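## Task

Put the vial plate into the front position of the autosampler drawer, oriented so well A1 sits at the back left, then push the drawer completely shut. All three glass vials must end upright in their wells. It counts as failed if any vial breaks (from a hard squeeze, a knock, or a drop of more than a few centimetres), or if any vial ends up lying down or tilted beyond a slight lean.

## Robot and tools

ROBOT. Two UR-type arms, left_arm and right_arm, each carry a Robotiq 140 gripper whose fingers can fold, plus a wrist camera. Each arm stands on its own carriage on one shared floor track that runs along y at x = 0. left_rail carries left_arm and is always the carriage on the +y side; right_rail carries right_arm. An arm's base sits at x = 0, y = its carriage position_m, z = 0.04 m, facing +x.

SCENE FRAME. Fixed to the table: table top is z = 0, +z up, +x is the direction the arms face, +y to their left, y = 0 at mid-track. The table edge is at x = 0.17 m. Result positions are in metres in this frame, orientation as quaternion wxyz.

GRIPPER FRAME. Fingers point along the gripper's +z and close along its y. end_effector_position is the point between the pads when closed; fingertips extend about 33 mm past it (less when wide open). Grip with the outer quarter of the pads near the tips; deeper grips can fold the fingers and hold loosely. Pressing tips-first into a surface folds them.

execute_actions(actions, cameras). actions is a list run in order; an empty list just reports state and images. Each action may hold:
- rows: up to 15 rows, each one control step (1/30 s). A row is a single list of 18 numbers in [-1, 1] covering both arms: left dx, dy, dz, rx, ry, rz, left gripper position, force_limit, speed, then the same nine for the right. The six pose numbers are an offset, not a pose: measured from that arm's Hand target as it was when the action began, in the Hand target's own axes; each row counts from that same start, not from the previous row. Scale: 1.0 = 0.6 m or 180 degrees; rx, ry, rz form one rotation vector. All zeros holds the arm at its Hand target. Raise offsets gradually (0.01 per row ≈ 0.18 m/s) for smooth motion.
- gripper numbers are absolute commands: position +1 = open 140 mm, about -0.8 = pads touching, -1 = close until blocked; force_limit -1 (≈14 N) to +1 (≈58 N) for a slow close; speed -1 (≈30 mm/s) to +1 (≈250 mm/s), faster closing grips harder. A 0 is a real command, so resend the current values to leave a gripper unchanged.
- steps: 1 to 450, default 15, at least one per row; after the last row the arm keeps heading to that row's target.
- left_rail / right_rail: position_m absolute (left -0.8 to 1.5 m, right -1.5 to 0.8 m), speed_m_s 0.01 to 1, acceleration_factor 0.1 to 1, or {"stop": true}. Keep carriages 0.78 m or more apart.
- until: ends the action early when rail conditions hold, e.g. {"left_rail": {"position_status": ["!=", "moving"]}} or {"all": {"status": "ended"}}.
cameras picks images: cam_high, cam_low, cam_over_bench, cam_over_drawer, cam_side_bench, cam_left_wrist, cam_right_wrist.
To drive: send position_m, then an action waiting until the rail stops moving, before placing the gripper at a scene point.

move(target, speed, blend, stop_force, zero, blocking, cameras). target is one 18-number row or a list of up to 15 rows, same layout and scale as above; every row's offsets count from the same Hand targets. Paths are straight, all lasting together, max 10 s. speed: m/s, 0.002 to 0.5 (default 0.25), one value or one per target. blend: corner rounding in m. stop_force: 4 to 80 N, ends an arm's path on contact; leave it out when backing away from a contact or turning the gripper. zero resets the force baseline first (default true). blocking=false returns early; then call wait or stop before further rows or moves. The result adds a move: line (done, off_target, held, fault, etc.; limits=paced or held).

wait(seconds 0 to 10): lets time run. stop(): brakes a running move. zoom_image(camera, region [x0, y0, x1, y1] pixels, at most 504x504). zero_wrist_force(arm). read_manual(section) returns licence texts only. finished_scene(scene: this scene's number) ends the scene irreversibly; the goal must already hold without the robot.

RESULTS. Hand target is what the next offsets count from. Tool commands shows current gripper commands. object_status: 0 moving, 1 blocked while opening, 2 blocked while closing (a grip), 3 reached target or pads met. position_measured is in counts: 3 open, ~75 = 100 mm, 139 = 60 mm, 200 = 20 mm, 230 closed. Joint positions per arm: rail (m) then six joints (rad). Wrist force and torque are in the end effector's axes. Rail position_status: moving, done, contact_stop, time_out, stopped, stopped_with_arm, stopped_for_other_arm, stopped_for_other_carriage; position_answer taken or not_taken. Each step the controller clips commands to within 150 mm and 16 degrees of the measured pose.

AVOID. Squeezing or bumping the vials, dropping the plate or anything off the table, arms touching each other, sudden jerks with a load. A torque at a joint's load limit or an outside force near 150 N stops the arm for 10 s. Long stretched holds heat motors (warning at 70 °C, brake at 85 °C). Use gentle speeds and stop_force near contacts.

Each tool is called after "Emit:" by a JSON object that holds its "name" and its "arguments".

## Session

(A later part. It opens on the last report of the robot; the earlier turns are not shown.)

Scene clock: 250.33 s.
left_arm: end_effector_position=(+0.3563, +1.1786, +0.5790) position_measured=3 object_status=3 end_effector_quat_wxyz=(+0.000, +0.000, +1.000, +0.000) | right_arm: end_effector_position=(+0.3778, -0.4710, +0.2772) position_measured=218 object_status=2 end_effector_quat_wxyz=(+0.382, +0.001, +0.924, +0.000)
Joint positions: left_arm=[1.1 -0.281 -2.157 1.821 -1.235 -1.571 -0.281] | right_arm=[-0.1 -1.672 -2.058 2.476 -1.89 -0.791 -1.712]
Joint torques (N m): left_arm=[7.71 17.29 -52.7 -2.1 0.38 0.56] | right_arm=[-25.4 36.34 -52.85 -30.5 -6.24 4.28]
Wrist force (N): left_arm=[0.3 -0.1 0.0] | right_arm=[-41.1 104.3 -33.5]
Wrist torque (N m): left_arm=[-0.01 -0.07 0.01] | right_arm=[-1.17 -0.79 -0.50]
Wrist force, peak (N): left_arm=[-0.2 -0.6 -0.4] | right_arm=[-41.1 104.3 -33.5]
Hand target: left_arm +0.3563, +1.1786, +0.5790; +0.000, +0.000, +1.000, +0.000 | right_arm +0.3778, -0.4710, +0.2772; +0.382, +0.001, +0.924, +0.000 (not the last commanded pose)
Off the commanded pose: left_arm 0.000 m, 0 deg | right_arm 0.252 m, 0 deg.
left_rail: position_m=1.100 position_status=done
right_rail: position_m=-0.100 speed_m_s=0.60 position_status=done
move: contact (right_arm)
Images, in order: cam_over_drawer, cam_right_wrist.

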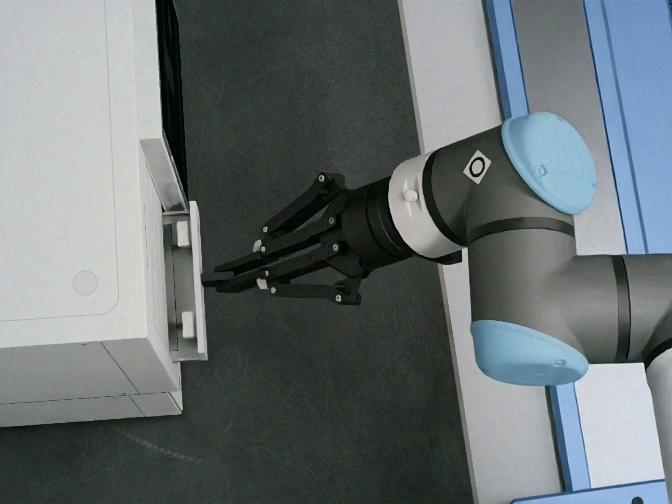

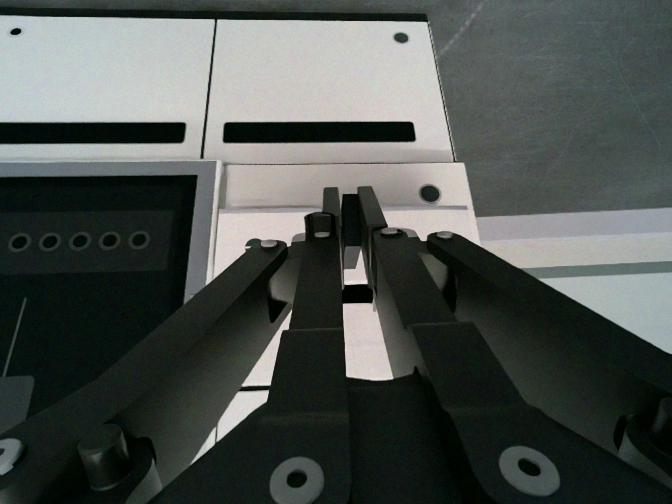

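Emit:
{"name": "move", "arguments": {"target": [0,0,0,0,0,0,1,1,1,0,0.0095,0,0,0,0,-1,-0.3,-1], "cameras": [], "speed": 0.03}}

Emit:
{"name": "move", "arguments": {"target": [0,0,0,0,0,0,1,1,1,0.035,0.005,-0.035,0,0,0,-1,-0.3,-1], "cameras": ["cam_over_drawer","cam_right_wrist"], "speed": 0.05, "stop_force": 30}}

Scene clock: 265.17 s.
left_arm: end_effector_position=(+0.3563, +1.1786, +0.5790) position_measured=3 object_status=3 end_effector_quat_wxyz=(+0.000, +0.000, +1.000, +0.000) | right_arm: end_effector_position=(+0.3777, -0.4665, +0.2773) position_measured=218 object_status=2 end_effector_quat_wxyz=(+0.382, +0.001, +0.924, -0.001)
Joint positions: left_arm=[1.1 -0.281 -2.157 1.821 -1.235 -1.571 -0.28] | right_arm=[-0.101 -1.674 -2.072 2.482 -1.88 -0.792 -1.714]
Joint torques (N m): left_arm=[6.83 17.32 -52.03 -2.39 0.02 0.66] | right_arm=[17.81 -24.25 -3.94 19.41 3.15 -4.71]
Wrist force (N): left_arm=[0.2 0.2 -0.1] | right_arm=[10.6 -81.1 5.5]
Wrist torque (N m): left_arm=[0.06 -0.05 0.00] | right_arm=[1.66 0.12 0.76]
Wrist force, peak (N): left_arm=[0.3 0.7 -0.3] | right_arm=[-41.3 104.8 -33.1]
Hand target: left_arm +0.3563, +1.1786, +0.5790; +0.000, +0.000, +1.000, +0.000 | right_arm +0.3778, -0.4660, +0.2772; +0.382, +0.001, +0.924, +0.000
Off the commanded pose: left_arm 0.000 m, 0 deg | right_arm 0.000 m, 0 deg.
left_rail: position_m=1.100 position_status=done
right_rail: position_m=-0.101 position_m_goal=-0.100 speed_m_s=0.60 position_status=done
move: done

Scene clock: 266.43 s.
left_arm: end_effector_position=(+0.3563, +1.1786, +0.5790) position_measured=3 object_status=3 end_effector_quat_wxyz=(+0.000, +0.000, +1.000, +0.000) | right_arm: end_effector_position=(+0.3751, -0.4652, +0.2773) position_measured=218 object_status=2 end_effector_quat_wxyz=(+0.382, +0.001, +0.924, -0.001)
Joint positions: left_arm=[1.1 -0.281 -2.157 1.821 -1.235 -1.571 -0.281] | right_arm=[-0.1 -1.682 -2.077 2.482 -1.868 -0.792 -1.724]
Joint torques (N m): left_arm=[6.3 16.45 -53.59 -2.02 -0.46 0.35] | right_arm=[63.46 4.37 -9.27 21.99 4.17 2.88]
Wrist force (N): left_arm=[0.2 0.0 -0.1] | right_arm=[18.2 -115.2 7.2]
Wrist torque (N m): left_arm=[0.00 -0.04 0.00] | right_arm=[2.27 0.43 1.16]
Wrist force, peak (N): left_arm=[0.1 0.5 0.3] | right_arm=[18.8 -115.5 7.0]
Hand target: left_arm +0.3563, +1.1786, +0.5790; +0.000, +0.000, +1.000, +0.000 | right_arm +0.3751, -0.4652, +0.2773; +0.382, +0.001, +0.924, -0.001 (not the last commanded pose)
Off the commanded pose: left_arm 0.000 m, 0 deg | right_arm 0.027 m, 0 deg.
left_rail: position_m=1.100 position_status=done
right_rail: position_m=-0.100 speed_m_s=0.60 position_status=done
move: contact (right_arm)
Images, in order: cam_over_drawer, cam_right_wrist.

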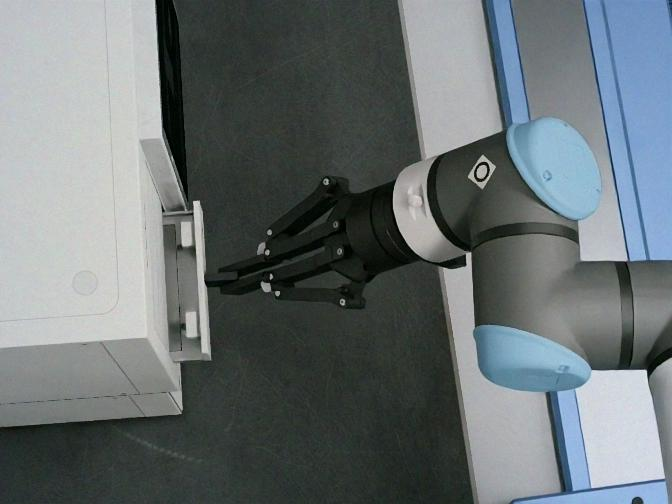

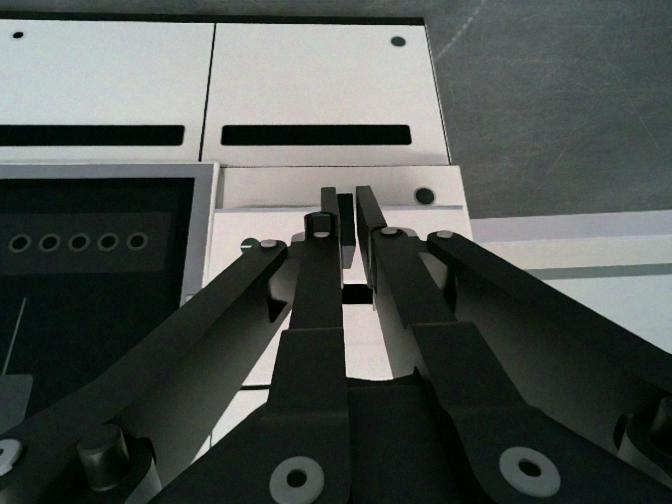

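Emit:
{"name": "move", "arguments": {"target": [0,0,0,0,0,0,1,1,1,0,-0.0055,0,0,0,0,-1,-0.3,-1], "cameras": [], "speed": 0.03}}

Emit:
{"name": "move", "arguments": {"target": [0,0,0,0,0,0,1,1,1,0.059,0.0040,-0.059,0,0,0,-1,-0.3,-1], "cameras": [], "speed": 0.05, "stop_force": 45}}

Scene clock: 282.83 s.
left_arm: end_effector_position=(+0.3563, +1.1786, +0.5790) position_measured=3 object_status=3 end_effector_quat_wxyz=(+0.000, +0.000, +1.000, +0.000) | right_arm: end_effector_position=(+0.3752, -0.4679, +0.2772) position_measured=218 object_status=2 end_effector_quat_wxyz=(+0.382, +0.001, +0.924, +0.000)
Joint positions: left_arm=[1.1 -0.281 -2.157 1.821 -1.235 -1.571 -0.281] | right_arm=[-0.1 -1.681 -2.069 2.479 -1.874 -0.792 -1.723]
Joint torques (N m): left_arm=[7.62 16.79 -52.96 -2.27 -0.27 0.53] | right_arm=[27.18 15.49 -36.26 -0.35 1.19 3.71]
Wrist force (N): left_arm=[0.0 -0.1 -0.3] | right_arm=[-2.7 -25.5 -6.9]
Wrist torque (N m): left_arm=[-0.01 0.00 0.00] | right_arm=[0.70 -0.25 0.22]
Wrist force, peak (N): left_arm=[-0.5 0.5 -0.1] | right_arm=[18.9 -115.5 7.2]
Hand target: left_arm +0.3563, +1.1786, +0.5790; +0.000, +0.000, +1.000, +0.000 | right_arm +0.3751, -0.4682, +0.2773; +0.382, +0.001, +0.924, -0.001
Off the commanded pose: left_arm 0.000 m, 0 deg | right_arm 0.000 m, 0 deg.
left_rail: position_m=1.100 position_status=done
right_rail: position_m=-0.100 speed_m_s=0.60 position_status=done
move: done

Scene clock: 285.03 s.
left_arm: end_effector_position=(+0.3563, +1.1786, +0.5790) position_measured=3 object_status=3 end_effector_quat_wxyz=(+0.000, +0.000, +1.000, +0.000) | right_arm: end_effector_position=(+0.3251, -0.4661, +0.2773) position_measured=218 object_status=2 end_effector_quat_wxyz=(+0.382, +0.001, +0.924, -0.001)
Joint positions: left_arm=[1.1 -0.281 -2.157 1.821 -1.235 -1.571 -0.281] | right_arm=[-0.1 -1.826 -2.123 2.471 -1.674 -0.818 -1.922]
Joint torques (N m): left_arm=[8.16 16.51 -51.72 -2.5 0.05 0.44] | right_arm=[-30.82 -7.61 -57.7 -10.74 -2.31 -3.67]
Wrist force (N): left_arm=[0.0 0.7 -0.4] | right_arm=[-16.7 37.2 -12.4]
Wrist torque (N m): left_arm=[0.16 0.01 0.01] | right_arm=[-0.38 -0.38 -0.19]
Wrist force, peak (N): left_arm=[0.5 0.3 -0.6] | right_arm=[-24.0 39.7 -18.8]
Hand target: left_arm +0.3563, +1.1786, +0.5790; +0.000, +0.000, +1.000, +0.000 | right_arm +0.3251, -0.4661, +0.2773; +0.382, +0.001, +0.924, -0.001
Off the commanded pose: left_arm 0.000 m, 0 deg | right_arm 0.000 m, 0 deg.
left_rail: position_m=1.100 position_status=done
right_rail: position_m=-0.100 speed_m_s=0.60 position_status=done
move: done

Emit:
{"name": "move", "arguments": {"target": [0,0,0,0,0,0,1,1,1,0.0943,0.0138,-0.0943,0,0,0,-1,-0.3,-1], "cameras": ["cam_over_drawer","cam_right_wrist"], "speed": 0.05, "stop_force": 45}}

Scene clock: 300.13 s.
left_arm: end_effector_position=(+0.3563, +1.1786, +0.5790) position_measured=3 object_status=3 end_effector_quat_wxyz=(+0.000, +0.000, +1.000, +0.000) | right_arm: end_effector_position=(+0.2451, -0.4577, +0.2774) position_measured=218 object_status=2 end_effector_quat_wxyz=(+0.382, +0.001, +0.924, -0.001) end_effector_velocity=(+0.000, +0.000, +0.001) end_effector_angular_velocity=(+0.000, +0.000, +0.000)
Joint positions: left_arm=[1.1 -0.281 -2.157 1.821 -1.235 -1.571 -0.28] | right_arm=[-0.1 -2.068 -2.172 2.449 -1.406 -0.9 -2.223]
Joint velocities: left_arm=[within noise] | right_arm=[0.001 0 0 -0.001 0 0 0]
Joint torques (N m): left_arm=[10.07 15.48 -52.13 -2.79 0.05 0.68] | right_arm=[9.59 -19.36 -30.81 26.22 -15.03 -5.12]
Wrist force (N): left_arm=[-0.2 0.1 0.2] | right_arm=[25.4 -96.5 19.3]
Wrist torque (N m): left_arm=[0.04 0.05 0.01] | right_arm=[1.83 0.79 1.02]
Wrist force, peak (N): left_arm=[0.4 0.5 -0.5] | right_arm=[25.4 -96.5 19.3]
Hand target: left_arm +0.3563, +1.1786, +0.5790; +0.000, +0.000, +1.000, +0.000 | right_arm +0.2451, -0.4577, +0.2774; +0.382, +0.001, +0.924, -0.001
Off the commanded pose: left_arm 0.000 m, 0 deg | right_arm 0.000 m, 0 deg.
left_rail: position_m=1.100 position_status=done
right_rail: position_m=-0.100 speed_m_s=0.60 position_status=done
move: done; stop_force stopped right_arm just as the move ended, so it was not sent back and may still be pressing
Images, in order: cam_over_drawer, cam_right_wrist.

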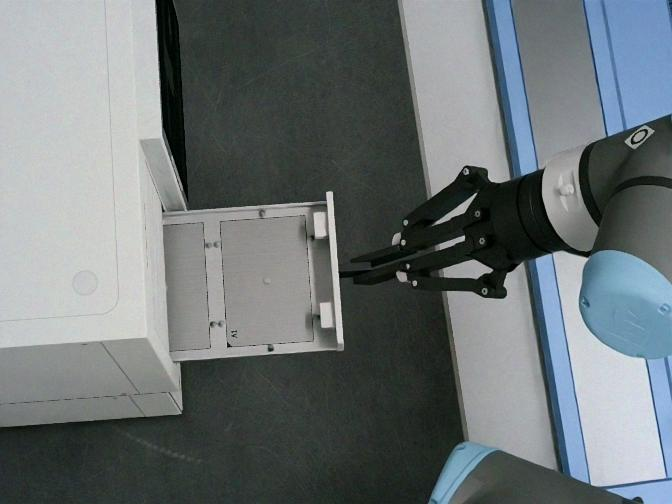

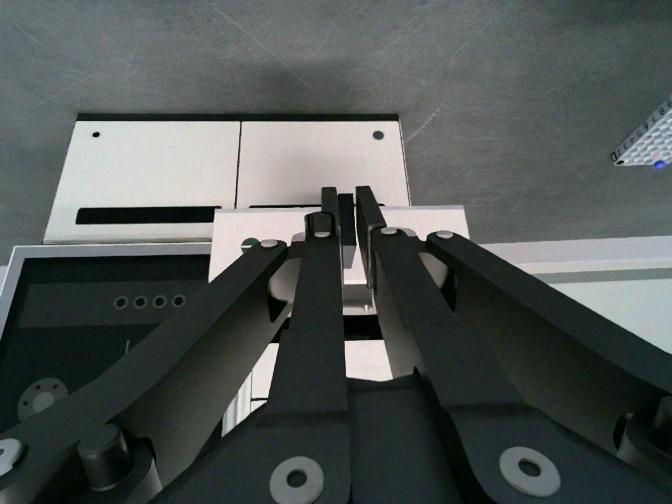

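Emit:
{"name": "move", "arguments": {"target": [0,0,0,0,0,0,1,1,1,0.047,-0.0005,-0.047,0,0,0,-1,-0.3,-1], "cameras": ["cam_over_drawer","cam_right_wrist"], "speed": 0.05, "stop_force": 40}}

Scene clock: 330.17 s.
left_arm: end_effector_position=(+0.3563, +1.1786, +0.5790) position_measured=3 object_status=3 end_effector_quat_wxyz=(+0.000, +0.000, +1.000, +0.000) | right_arm: end_effector_position=(+0.2451, -0.4576, +0.2774) position_measured=218 object_status=2 end_effector_quat_wxyz=(+0.382, +0.001, +0.924, -0.001)
Joint positions: left_arm=[1.1 -0.281 -2.157 1.821 -1.235 -1.571 -0.281] | right_arm=[-0.1 -2.068 -2.172 2.449 -1.405 -0.9 -2.223]
Joint torques (N m): left_arm=[10.58 17.1 -51.33 -2.41 0.03 0.65] | right_arm=[25.09 -19.59 -19.67 26.08 -14.28 -2.51]
Wrist force (N): left_arm=[0.4 0.1 0.1] | right_arm=[27.0 -99.8 19.2]
Wrist torque (N m): left_arm=[0.02 -0.09 0.00] | right_arm=[1.92 0.71 1.06]
Wrist force, peak (N): left_arm=[0.1 0.7 -0.5] | right_arm=[27.0 -101.2 20.1]
Hand target: left_arm +0.3563, +1.1786, +0.5790; +0.000, +0.000, +1.000, +0.000 | right_arm +0.2451, -0.4576, +0.2774; +0.382, +0.001, +0.924, -0.001 (not the last commanded pose)
Off the commanded pose: left_arm 0.000 m, 0 deg | right_arm 0.040 m, 0 deg.
left_rail: position_m=1.100 position_status=done
right_rail: position_m=-0.100 speed_m_s=0.60 position_status=done
move: contact (right_arm)
Images, in order: cam_over_drawer, cam_right_wrist.

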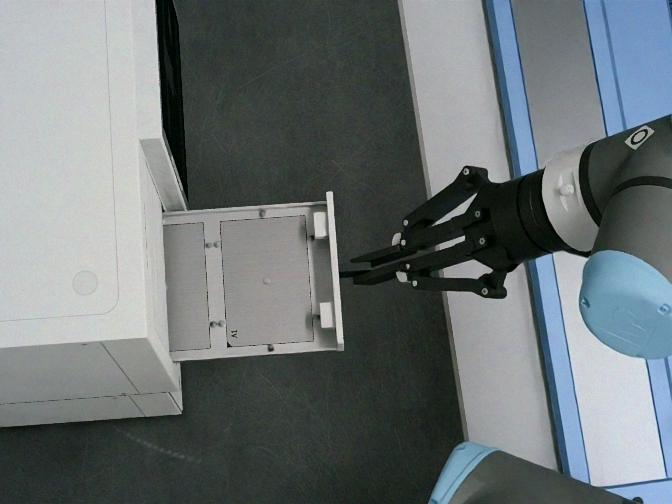

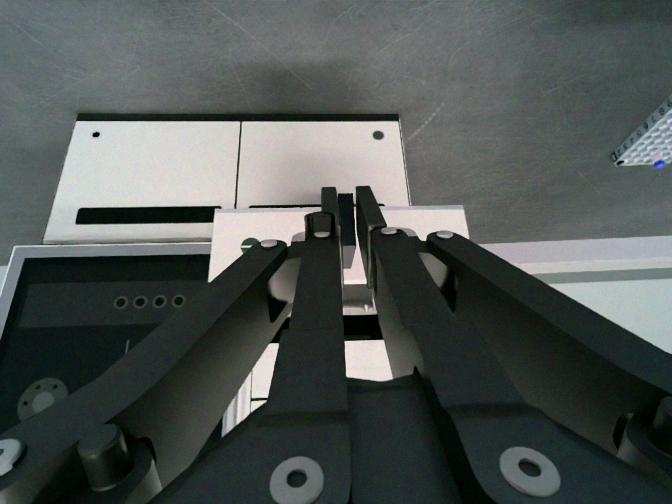

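Emit:
{"name": "move", "arguments": {"target": [0,0,0,0,0,0,1,1,1,0,-0.0045,0,0,0,0,-1,-0.3,-1], "cameras": [], "speed": 0.03}}

Emit:
{"name": "move", "arguments": {"target": [0,0,0,0,0,0,1,1,1,0.024,0.0015,-0.024,0,0,0,-1,-0.3,-1], "cameras": [], "speed": 0.03, "stop_force": 35}}

Scene clock: 339.97 s.
left_arm: end_effector_position=(+0.3563, +1.1786, +0.5790) position_measured=3 object_status=3 end_effector_quat_wxyz=(+0.000, +0.000, +1.000, +0.000) | right_arm: end_effector_position=(+0.2451, -0.4598, +0.2774) position_measured=218 object_status=2 end_effector_quat_wxyz=(+0.382, +0.001, +0.924, +0.000)
Joint positions: left_arm=[1.1 -0.281 -2.157 1.821 -1.235 -1.571 -0.281] | right_arm=[-0.1 -2.064 -2.165 2.447 -1.413 -0.898 -2.218]
Joint torques (N m): left_arm=[8.87 17.87 -50.05 -2.54 0.2 0.59] | right_arm=[23.09 19.99 -45.61 1.48 0.09 4.08]
Wrist force (N): left_arm=[-0.2 -0.1 -0.1] | right_arm=[8.0 -27.7 3.8]
Wrist torque (N m): left_arm=[-0.02 0.04 0.01] | right_arm=[0.69 0.22 0.30]
Wrist force, peak (N): left_arm=[0.6 0.5 -0.1] | right_arm=[26.7 -100.3 19.6]
Hand target: left_arm +0.3563, +1.1786, +0.5790; +0.000, +0.000, +1.000, +0.000 | right_arm +0.2451, -0.4601, +0.2774; +0.382, +0.001, +0.924, -0.001
Off the commanded pose: left_arm 0.000 m, 0 deg | right_arm 0.000 m, 0 deg.
left_rail: position_m=1.100 position_status=done
right_rail: position_m=-0.100 speed_m_s=0.60 position_status=done
move: done

Scene clock: 341.77 s.
left_arm: end_effector_position=(+0.3563, +1.1786, +0.5790) position_measured=3 object_status=3 end_effector_quat_wxyz=(+0.000, +0.000, +1.000, +0.000) | right_arm: end_effector_position=(+0.2247, -0.4594, +0.2774) position_measured=218 object_status=2 end_effector_quat_wxyz=(+0.382, +0.001, +0.924, -0.001)
Joint positions: left_arm=[1.1 -0.281 -2.157 1.821 -1.235 -1.571 -0.281] | right_arm=[-0.1 -2.121 -2.164 2.438 -1.366 -0.924 -2.283]
Joint torques (N m): left_arm=[11.92 15.64 -51.31 -2.3 0.3 0.51] | right_arm=[-20.73 21.71 -56.82 -4.22 0.88 -3.92]
Wrist force (N): left_arm=[-0.1 0.0 -0.1] | right_arm=[-0.7 14.9 7.5]
Wrist torque (N m): left_arm=[0.01 0.03 0.00] | right_arm=[0.34 -0.34 -0.02]
Wrist force, peak (N): left_arm=[0.3 0.6 -0.4] | right_arm=[6.9 -25.7 3.7]
Hand target: left_arm +0.3563, +1.1786, +0.5790; +0.000, +0.000, +1.000, +0.000 | right_arm +0.2247, -0.4594, +0.2774; +0.382, +0.001, +0.924, -0.001
Off the commanded pose: left_arm 0.000 m, 0 deg | right_arm 0.000 m, 0 deg.
left_rail: position_m=1.100 position_status=done
right_rail: position_m=-0.100 speed_m_s=0.60 position_status=done
move: done

Emit:
{"name": "move", "arguments": {"target": [0,0,0,0,0,0,1,1,1,0.053,0.0055,-0.053,0,0,0,-1,-0.3,-1], "cameras": ["cam_over_drawer"], "speed": 0.04, "stop_force": 35}}

Scene clock: 350.40 s.
left_arm: end_effector_position=(+0.3563, +1.1786, +0.5790) position_measured=3 object_status=3 end_effector_quat_wxyz=(+0.000, +0.000, +1.000, +0.000) | right_arm: end_effector_position=(+0.1797, -0.4561, +0.2775) position_measured=218 object_status=2 end_effector_quat_wxyz=(+0.382, +0.001, +0.924, -0.001)
Joint positions: left_arm=[1.1 -0.281 -2.157 1.821 -1.235 -1.571 -0.28] | right_arm=[-0.1 -2.244 -2.154 2.42 -1.281 -0.985 -2.414]
Joint torques (N m): left_arm=[8.78 17.89 -50.29 -2.31 -0.48 0.52] | right_arm=[-14.59 17.88 -55.33 4.49 -2.68 -4.17]
Wrist force (N): left_arm=[0.3 0.3 -0.1] | right_arm=[14.2 -11.4 19.5]
Wrist torque (N m): left_arm=[0.08 -0.06 0.00] | right_arm=[0.82 0.06 0.16]
Wrist force, peak (N): left_arm=[-0.4 -0.1 -0.7] | right_arm=[14.0 -11.9 20.0]
Hand target: left_arm +0.3563, +1.1786, +0.5790; +0.000, +0.000, +1.000, +0.000 | right_arm +0.1797, -0.4561, +0.2775; +0.382, +0.001, +0.924, -0.001
Off the commanded pose: left_arm 0.000 m, 0 deg | right_arm 0.000 m, 0 deg.
left_rail: position_m=1.100 position_status=done
right_rail: position_m=-0.100 speed_m_s=0.60 position_status=done
move: done
Images, in order: cam_over_drawer.

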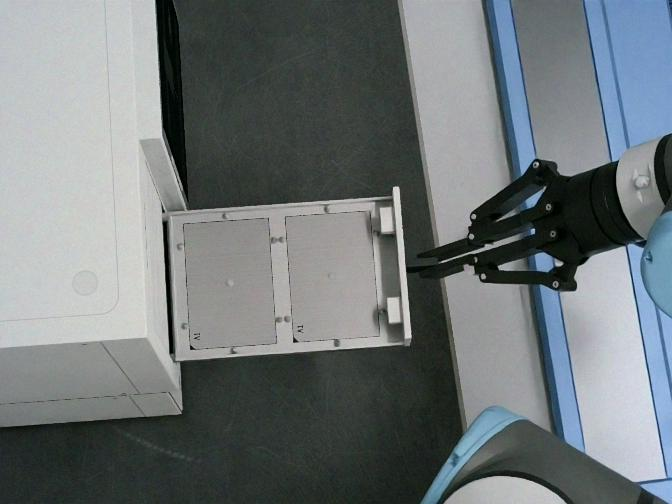

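Emit:
{"name": "move", "arguments": {"target": [[0,0,0,0,0,0,1,1,1,0,0,0,0,0,0,0.2,-0.3,-1],[0,0,0,0,0,0,1,1,1,0,0,-0.2,0,0,0,0.2,-0.3,-1]], "cameras": ["cam_over_drawer","cam_right_wrist"], "speed": 0.15}}

Emit:
{"name": "zoom_image", "arguments": {"camera": "cam_over_drawer", "region": [150, 170, 450, 395]}}

Emit:
{"name": "zoom_image", "arguments": {"camera": "cam_right_wrist", "region": [150, 50, 650, 400]}}

Scene clock: 381.87 s.
left_arm: end_effector_position=(+0.3563, +1.1786, +0.5790) position_measured=3 object_status=3 end_effector_quat_wxyz=(+0.000, +0.000, +1.000, +0.000) | right_arm: end_effector_position=(+0.0951, -0.4558, +0.3623) position_measured=104 object_status=3 end_effector_quat_wxyz=(+0.382, +0.001, +0.924, -0.001)
Joint positions: left_arm=[1.1 -0.281 -2.157 1.821 -1.235 -1.571 -0.28] | right_arm=[-0.1 -2.43 -2.123 2.24 -1.042 -1.09 -2.592]
Joint torques (N m): left_arm=[10.72 15.69 -50.5 -2.25 -0.02 0.88] | right_arm=[-17.81 17.29 -51.97 0.75 -2.35 -3.73]
Wrist force (N): left_arm=[0.1 0.2 -0.2] | right_arm=[-0.3 0.0 6.8]
Wrist torque (N m): left_arm=[0.05 -0.03 0.00] | right_arm=[-0.08 0.01 -0.18]
Wrist force, peak (N): left_arm=[-0.1 0.8 -0.4] | right_arm=[15.7 -16.8 20.5]
Hand target: left_arm +0.3563, +1.1786, +0.5790; +0.000, +0.000, +1.000, +0.000 | right_arm +0.0950, -0.4558, +0.3624; +0.382, +0.001, +0.924, -0.001
Off the commanded pose: left_arm 0.000 m, 0 deg | right_arm 0.000 m, 0 deg.
left_rail: position_m=1.100 position_status=done
right_rail: position_m=-0.100 speed_m_s=0.60 position_status=done
move: done
Images, in order: cam_over_drawer, cam_right_wrist.

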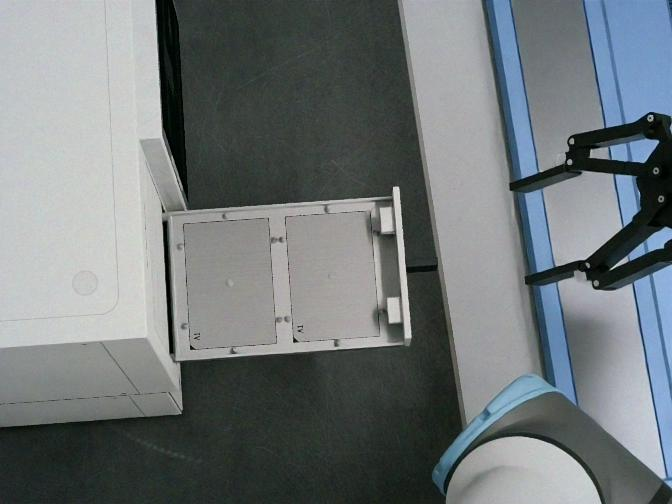

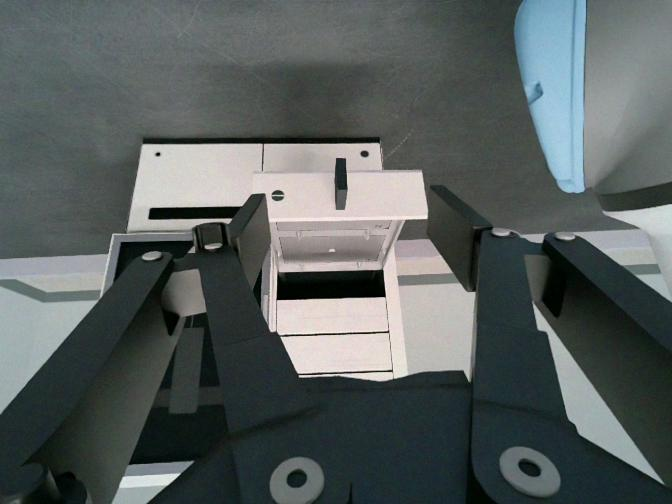

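Scaled by 1.680 from the camera's 672x504 image, which has a finer 960x720 frame.

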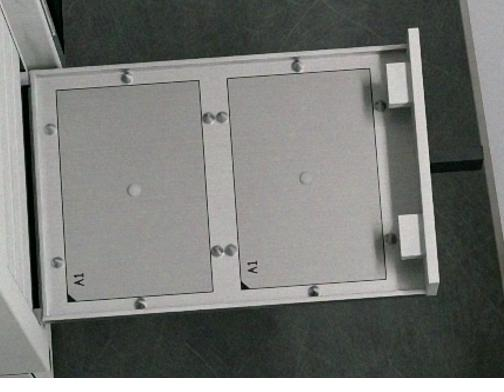

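Scaled by 1.008 from the camera's 672x504 image, which has a finer 960x720 frame.

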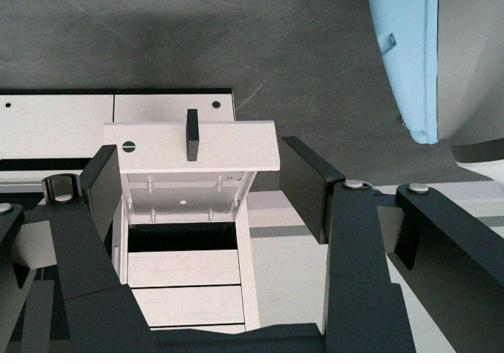

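Emit:
{"name": "move", "arguments": {"target": [[0,0,0,0,0,0,1,1,1,-0.35,0.1,-0.05,0,0.1,0,0.2,-0.3,-1],[0,0,0,0,0,0,1,1,1,-0.522,0.893,0.315,0,0.25,0,0.2,-0.3,-1]], "cameras": ["cam_over_bench","cam_right_wrist"], "blend": 0.05}}

Scene clock: 401.67 s.
left_arm: end_effector_position=(+0.3563, +1.1786, +0.5790) position_measured=3 object_status=3 end_effector_quat_wxyz=(+0.000, +0.000, +1.000, +0.000) | right_arm: end_effector_position=(+0.4511, +0.0793, +0.4496) position_measured=104 object_status=3 end_effector_quat_wxyz=(+0.000, +0.001, +1.000, +0.000)
Joint positions: left_arm=[1.1 -0.281 -2.157 1.821 -1.235 -1.571 -0.281] | right_arm=[-0.1 0.012 -1.97 1.961 -1.561 -1.571 0.014]
Joint torques (N m): left_arm=[11.48 15.93 -49.74 -2.08 -0.02 0.53] | right_arm=[13.36 2.81 -55.8 -1.71 -3.64 3.52]
Wrist force (N): left_arm=[0.0 0.0 -0.2] | right_arm=[-0.9 0.5 6.3]
Wrist torque (N m): left_arm=[0.00 0.00 0.00] | right_arm=[0.09 0.18 0.01]
Wrist force, peak (N): left_arm=[-0.1 0.1 -1.0] | right_arm=[-1.9 2.5 6.7]
Hand target: left_arm +0.3563, +1.1786, +0.5790; +0.000, +0.000, +1.000, +0.000 | right_arm +0.4512, +0.0794, +0.4496; -0.001, +0.001, +1.000, +0.000
Off the commanded pose: left_arm 0.000 m, 0 deg | right_arm 0.000 m, 0 deg.
left_rail: position_m=1.100 position_status=done
right_rail: position_m=-0.100 speed_m_s=0.60 position_status=done
move: done
Images, in order: cam_over_bench, cam_right_wrist.

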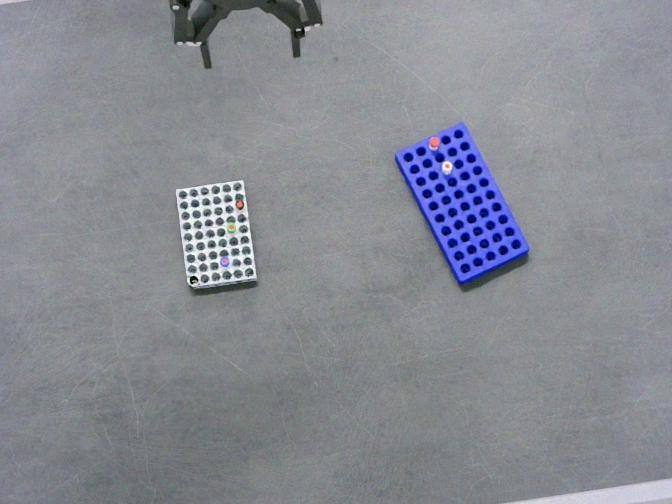

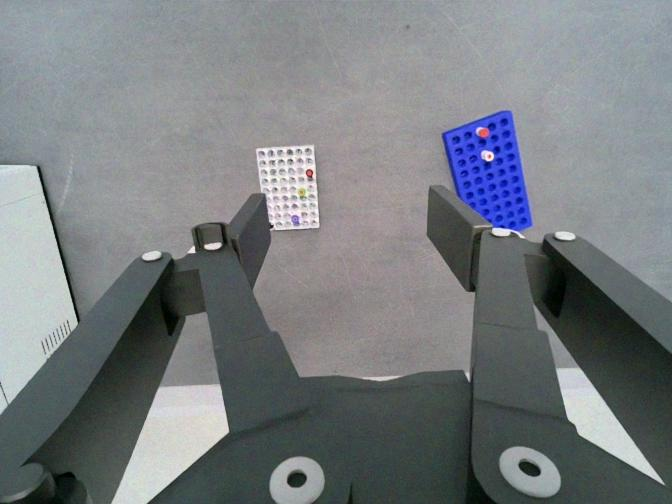

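Emit:
{"name": "move", "arguments": {"target": [0,0,0,0,0,0,1,1,1,-0.083,-0.141,0.30,0,0,0,1,-0.3,-1], "cameras": ["cam_over_bench","cam_right_wrist","cam_side_bench"]}}

Emit:
{"name": "zoom_image", "arguments": {"camera": "cam_side_bench", "region": [150, 100, 450, 300]}}

Scene clock: 426.60 s.
left_arm: end_effector_position=(+0.3563, +1.1786, +0.5790) position_measured=3 object_status=3 end_effector_quat_wxyz=(+0.000, +0.000, +1.000, +0.000) | right_arm: end_effector_position=(+0.5006, -0.0054, +0.2696) position_measured=3 object_status=0 end_effector_quat_wxyz=(-0.001, +0.001, +1.000, +0.000)
Joint positions: left_arm=[1.1 -0.281 -2.157 1.821 -1.235 -1.571 -0.281] | right_arm=[-0.1 -0.162 -1.864 2.216 -1.922 -1.571 -0.16]
Joint torques (N m): left_arm=[12.13 16.27 -48.26 -2.11 0.21 0.53] | right_arm=[-15.95 -2.88 -37.12 -7.91 1.72 -3.74]
Wrist force (N): left_arm=[0.3 -0.2 0.2] | right_arm=[-0.5 0.3 6.3]
Wrist torque (N m): left_arm=[-0.04 -0.07 0.00] | right_arm=[0.05 0.10 0.02]
Wrist force, peak (N): left_arm=[0.1 0.2 -0.7] | right_arm=[-0.7 0.1 8.0]
Hand target: left_arm +0.3563, +1.1786, +0.5790; +0.000, +0.000, +1.000, +0.000 | right_arm +0.5006, -0.0054, +0.2696; -0.001, +0.001, +1.000, +0.000
Off the commanded pose: left_arm 0.000 m, 0 deg | right_arm 0.000 m, 0 deg.
left_rail: position_m=1.100 position_status=done
right_rail: position_m=-0.100 speed_m_s=0.60 position_status=done
move: done
Images, in order: cam_over_bench, cam_side_bench, cam_right_wrist.

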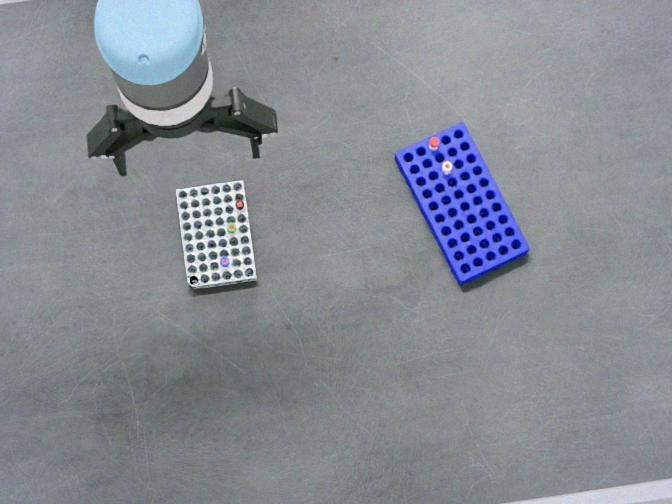

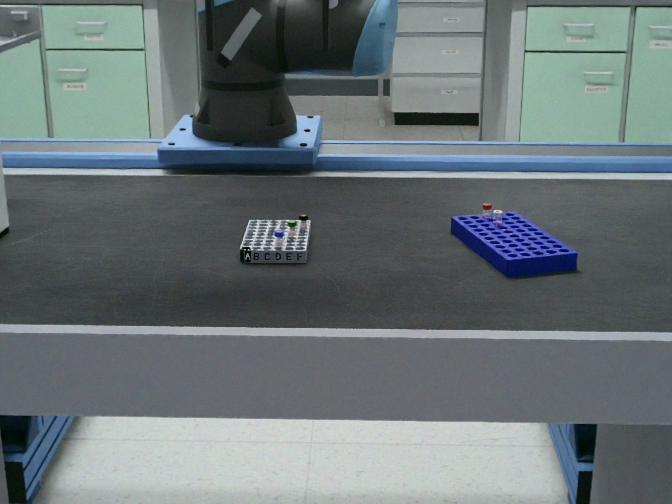

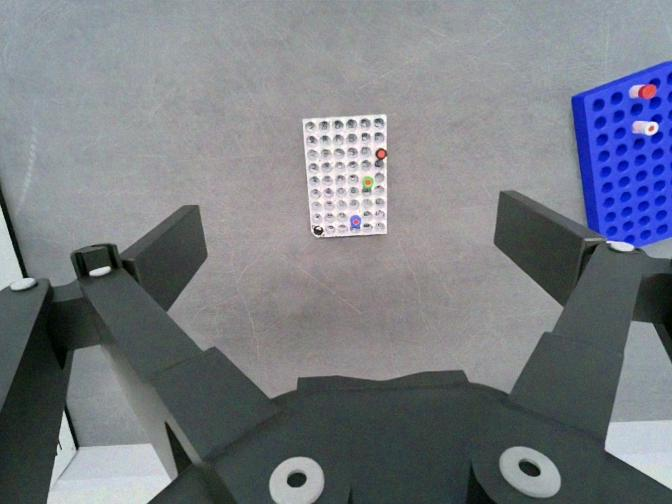

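Scaled by 1.680 from the camera's 672x504 image, which has a finer 960x720 frame.

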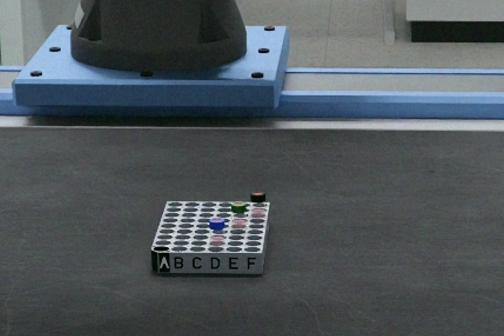

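Emit:
{"name": "move", "arguments": {"target": [0,0,0,0,0,0,1,1,1,-0.019,0.004,0.216,0,0,0,1,-0.3,-1], "cameras": ["cam_over_bench","cam_right_wrist","cam_side_bench"]}}

Emit:
{"name": "zoom_image", "arguments": {"camera": "cam_right_wrist", "region": [170, 120, 530, 400]}}

Emit:
{"name": "zoom_image", "arguments": {"camera": "cam_side_bench", "region": [180, 120, 380, 300]}}

Scene clock: 453.33 s.
left_arm: end_effector_position=(+0.3563, +1.1786, +0.5790) position_measured=3 object_status=3 end_effector_quat_wxyz=(+0.000, +0.000, +1.000, +0.000) | right_arm: end_effector_position=(+0.5119, -0.0031, +0.1401) position_measured=3 object_status=3 end_effector_quat_wxyz=(-0.001, +0.001, +1.000, +0.000)
Joint positions: left_arm=[1.1 -0.281 -2.157 1.821 -1.235 -1.571 -0.281] | right_arm=[-0.1 -0.153 -1.706 2.358 -2.222 -1.571 -0.151]
Joint torques (N m): left_arm=[12.6 14.45 -49.01 -2.55 0.14 0.44] | right_arm=[15.89 -9.6 -29.99 -7.57 -3.33 4.15]
Wrist force (N): left_arm=[0.2 -0.2 0.3] | right_arm=[-0.5 0.4 6.6]
Wrist torque (N m): left_arm=[-0.03 -0.05 0.00] | right_arm=[0.10 0.11 0.03]
Wrist force, peak (N): left_arm=[0.5 0.2 -0.4] | right_arm=[-0.7 0.8 8.4]
Hand target: left_arm +0.3563, +1.1786, +0.5790; +0.000, +0.000, +1.000, +0.000 | right_arm +0.5119, -0.0031, +0.1400; -0.001, +0.001, +1.000, +0.000
Off the commanded pose: left_arm 0.000 m, 0 deg | right_arm 0.000 m, 0 deg.
left_rail: position_m=1.100 position_status=done
right_rail: position_m=-0.100 speed_m_s=0.60 position_status=done
move: done
Images, in order: cam_over_bench, cam_side_bench, cam_right_wrist.

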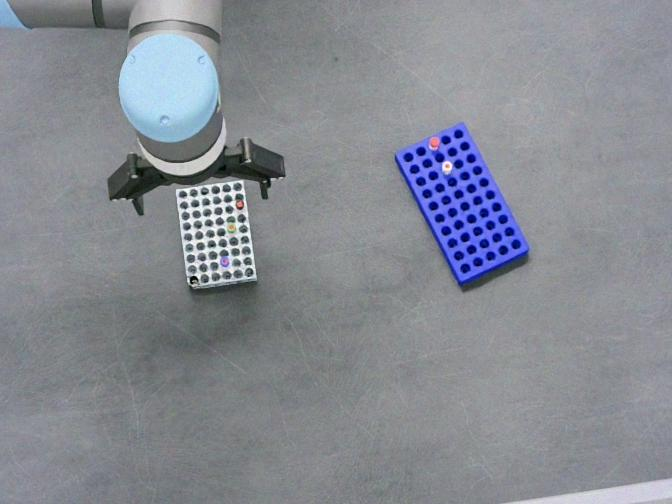

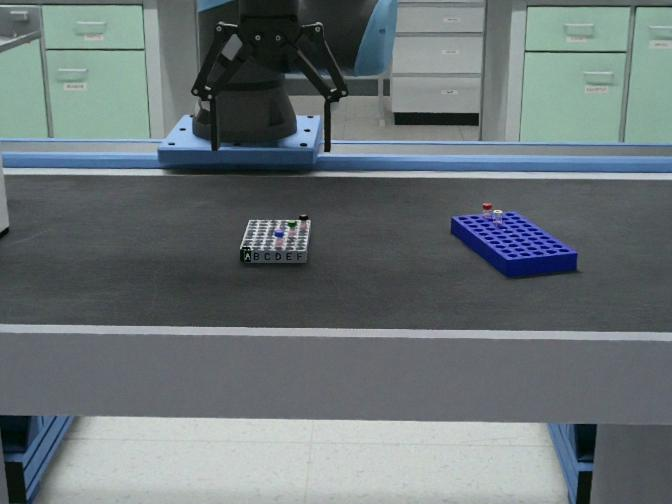

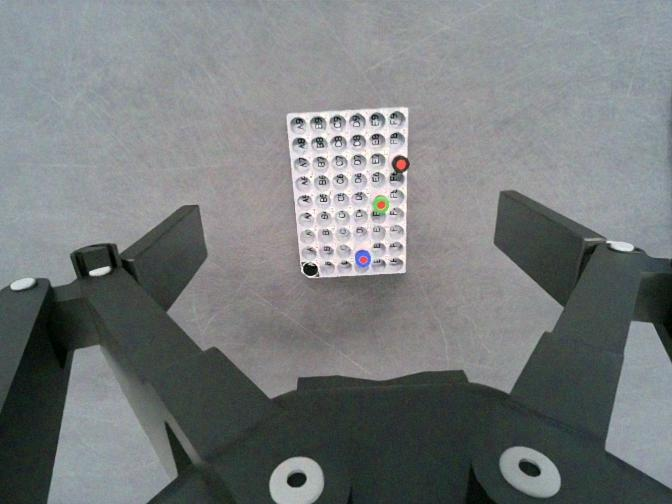

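Scaled by 1.400 from the camera's 672x504 image, which has a finer 960x720 frame.

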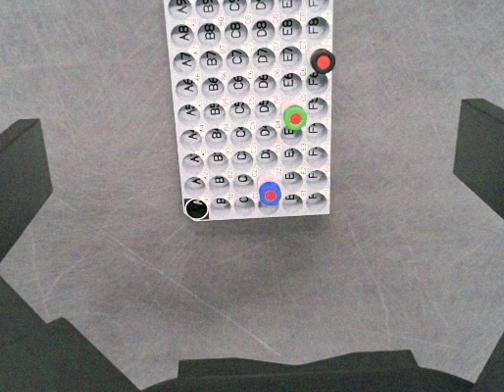

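Scaled by 2.520 from the camera's 672x504 image, which has a finer 960x720 frame.

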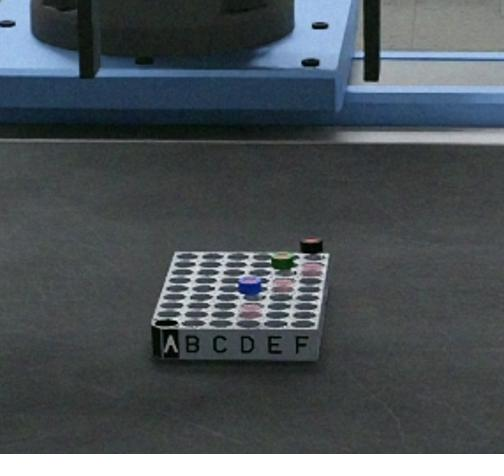

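Emit:
{"name": "move", "arguments": {"target": [0,0,0,0,0,0,1,1,1,-0.002,0.003,0.117,0,0,0,1,-0.3,-1], "cameras": ["cam_over_bench","cam_right_wrist","cam_side_bench"], "speed": 0.15}}

Emit:
{"name": "zoom_image", "arguments": {"camera": "cam_over_bench", "region": [80, 140, 340, 320]}}

Emit:
{"name": "zoom_image", "arguments": {"camera": "cam_side_bench", "region": [180, 120, 380, 300]}}

Scene clock: 475.03 s.
left_arm: end_effector_position=(+0.3563, +1.1786, +0.5790) position_measured=3 object_status=3 end_effector_quat_wxyz=(+0.000, +0.000, +1.000, +0.000) | right_arm: end_effector_position=(+0.5130, -0.0013, +0.0699) position_measured=3 object_status=3 end_effector_quat_wxyz=(-0.001, +0.001, +1.000, +0.000)
Joint positions: left_arm=[1.1 -0.281 -2.157 1.821 -1.235 -1.571 -0.281] | right_arm=[-0.1 -0.149 -1.59 2.422 -2.402 -1.571 -0.147]
Joint torques (N m): left_arm=[14.31 17.46 -48.52 -2.38 0.13 0.53] | right_arm=[14.33 -13.11 -24.43 -8.05 -0.47 4.19]
Wrist force (N): left_arm=[-0.2 -0.2 0.1] | right_arm=[-0.8 0.8 6.4]
Wrist torque (N m): left_arm=[-0.03 0.05 0.01] | right_arm=[0.18 0.17 0.02]
Wrist force, peak (N): left_arm=[0.3 1.0 -0.3] | right_arm=[-0.3 1.0 7.8]
Hand target: left_arm +0.3563, +1.1786, +0.5790; +0.000, +0.000, +1.000, +0.000 | right_arm +0.5130, -0.0013, +0.0698; -0.001, +0.001, +1.000, +0.000
Off the commanded pose: left_arm 0.000 m, 0 deg | right_arm 0.000 m, 0 deg.
left_rail: position_m=1.100 position_status=done
right_rail: position_m=-0.100 speed_m_s=0.60 position_status=done
move: done
Images, in order: cam_over_bench, cam_side_bench, cam_right_wrist.

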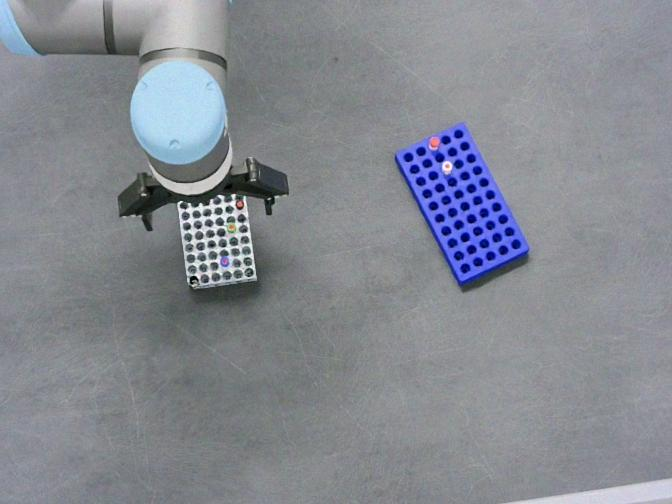

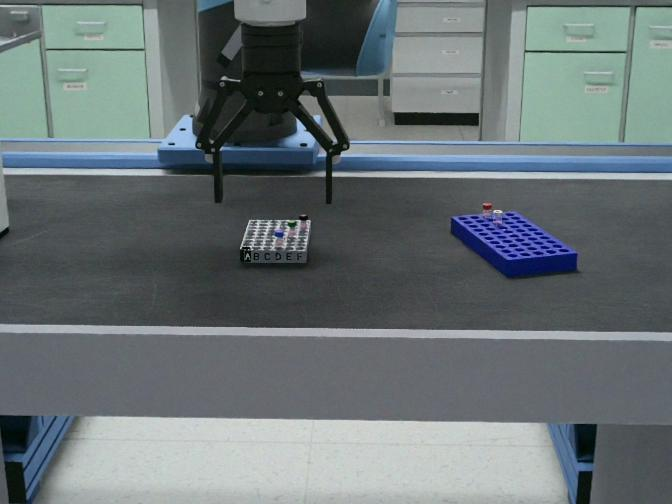

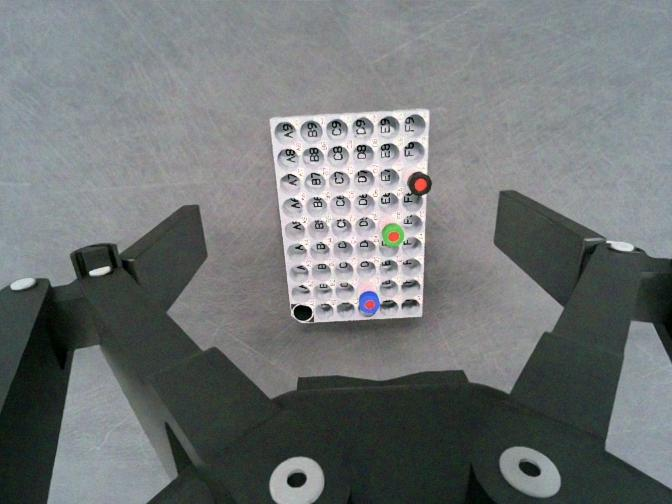

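Scaled by 1.938 from the camera's 672x504 image, which has a finer 960x720 frame.

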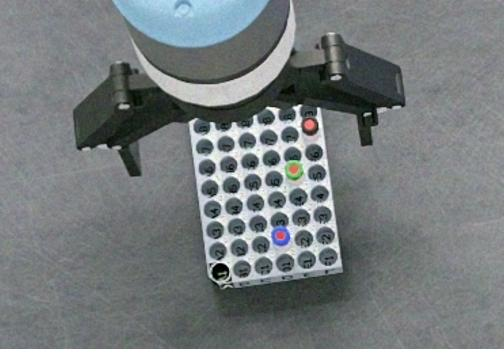

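Scaled by 2.520 from the camera's 672x504 image, which has a finer 960x720 frame.

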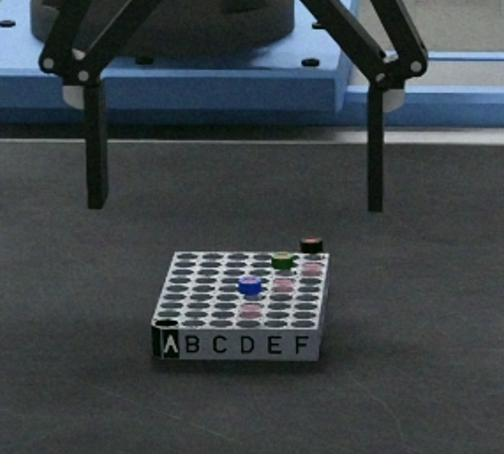

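Emit:
{"name": "move", "arguments": {"target": [0,0,0,0,0,0,1,1,1,-0.015,0.005,0.060,0,0,0,1,-0.3,-1], "cameras": ["cam_over_bench","cam_right_wrist","cam_side_bench"], "speed": 0.06, "stop_force": 10}}

Emit:
{"name": "zoom_image", "arguments": {"camera": "cam_side_bench", "region": [180, 120, 380, 300]}}

Scene clock: 495.00 s.
left_arm: end_effector_position=(+0.3563, +1.1786, +0.5790) position_measured=3 object_status=3 end_effector_quat_wxyz=(+0.000, +0.000, +1.000, +0.000) | right_arm: end_effector_position=(+0.5220, +0.0016, +0.0338) position_measured=3 object_status=3 end_effector_quat_wxyz=(-0.001, +0.001, +1.000, +0.000)
Joint positions: left_arm=[1.1 -0.281 -2.157 1.821 -1.235 -1.571 -0.28] | right_arm=[-0.1 -0.141 -1.504 2.433 -2.498 -1.571 -0.139]
Joint torques (N m): left_arm=[14.73 17.72 -47.69 -2.27 0.36 0.98] | right_arm=[14.07 -18.03 -22.78 -7.91 1.19 4.03]
Wrist force (N): left_arm=[0.0 0.2 -0.1] | right_arm=[-0.7 0.7 6.2]
Wrist torque (N m): left_arm=[0.04 -0.01 0.01] | right_arm=[0.14 0.16 0.01]
Wrist force, peak (N): left_arm=[0.0 0.4 -0.7] | right_arm=[-0.6 0.5 6.9]
Hand target: left_arm +0.3563, +1.1786, +0.5790; +0.000, +0.000, +1.000, +0.000 | right_arm +0.5220, +0.0016, +0.0338; -0.001, +0.001, +1.000, +0.000
Off the commanded pose: left_arm 0.000 m, 0 deg | right_arm 0.000 m, 0 deg.
left_rail: position_m=1.100 position_status=done
right_rail: position_m=-0.100 speed_m_s=0.60 position_status=done
move: done
Images, in order: cam_over_bench, cam_side_bench, cam_right_wrist.

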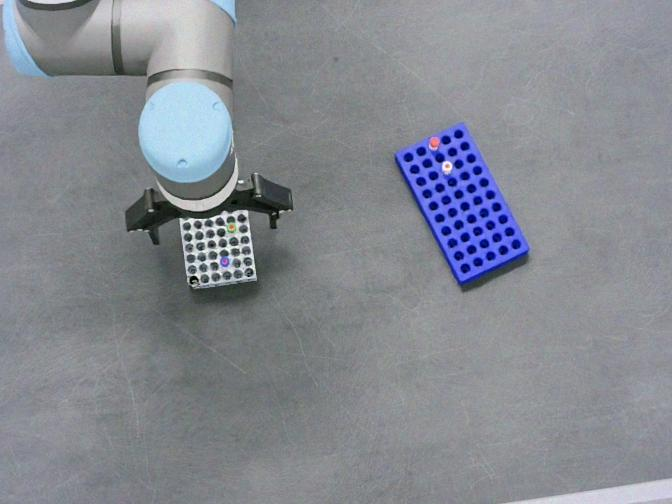

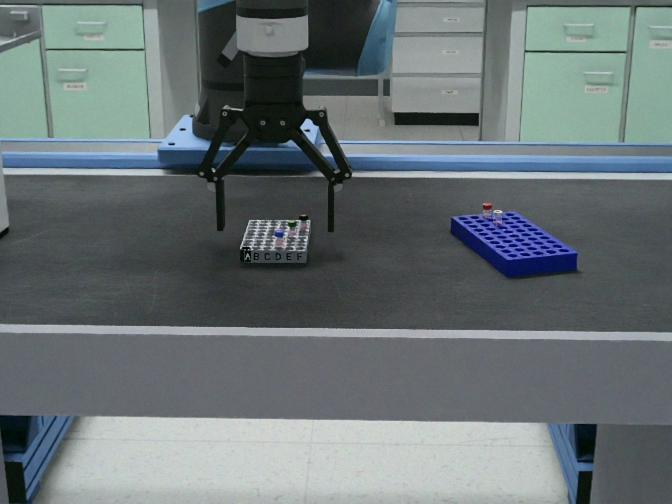

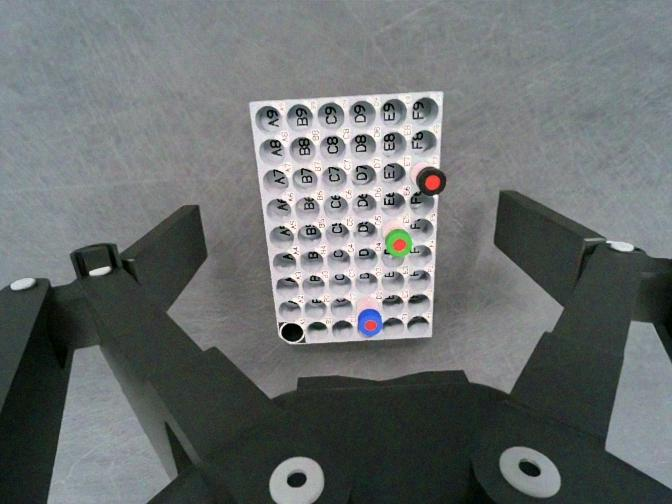

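Scaled by 2.520 from the camera's 672x504 image, which has a finer 960x720 frame.

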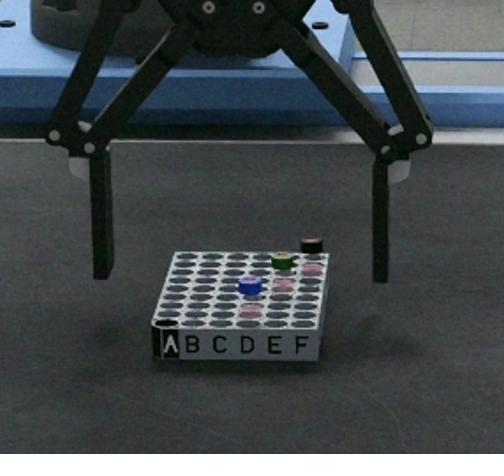

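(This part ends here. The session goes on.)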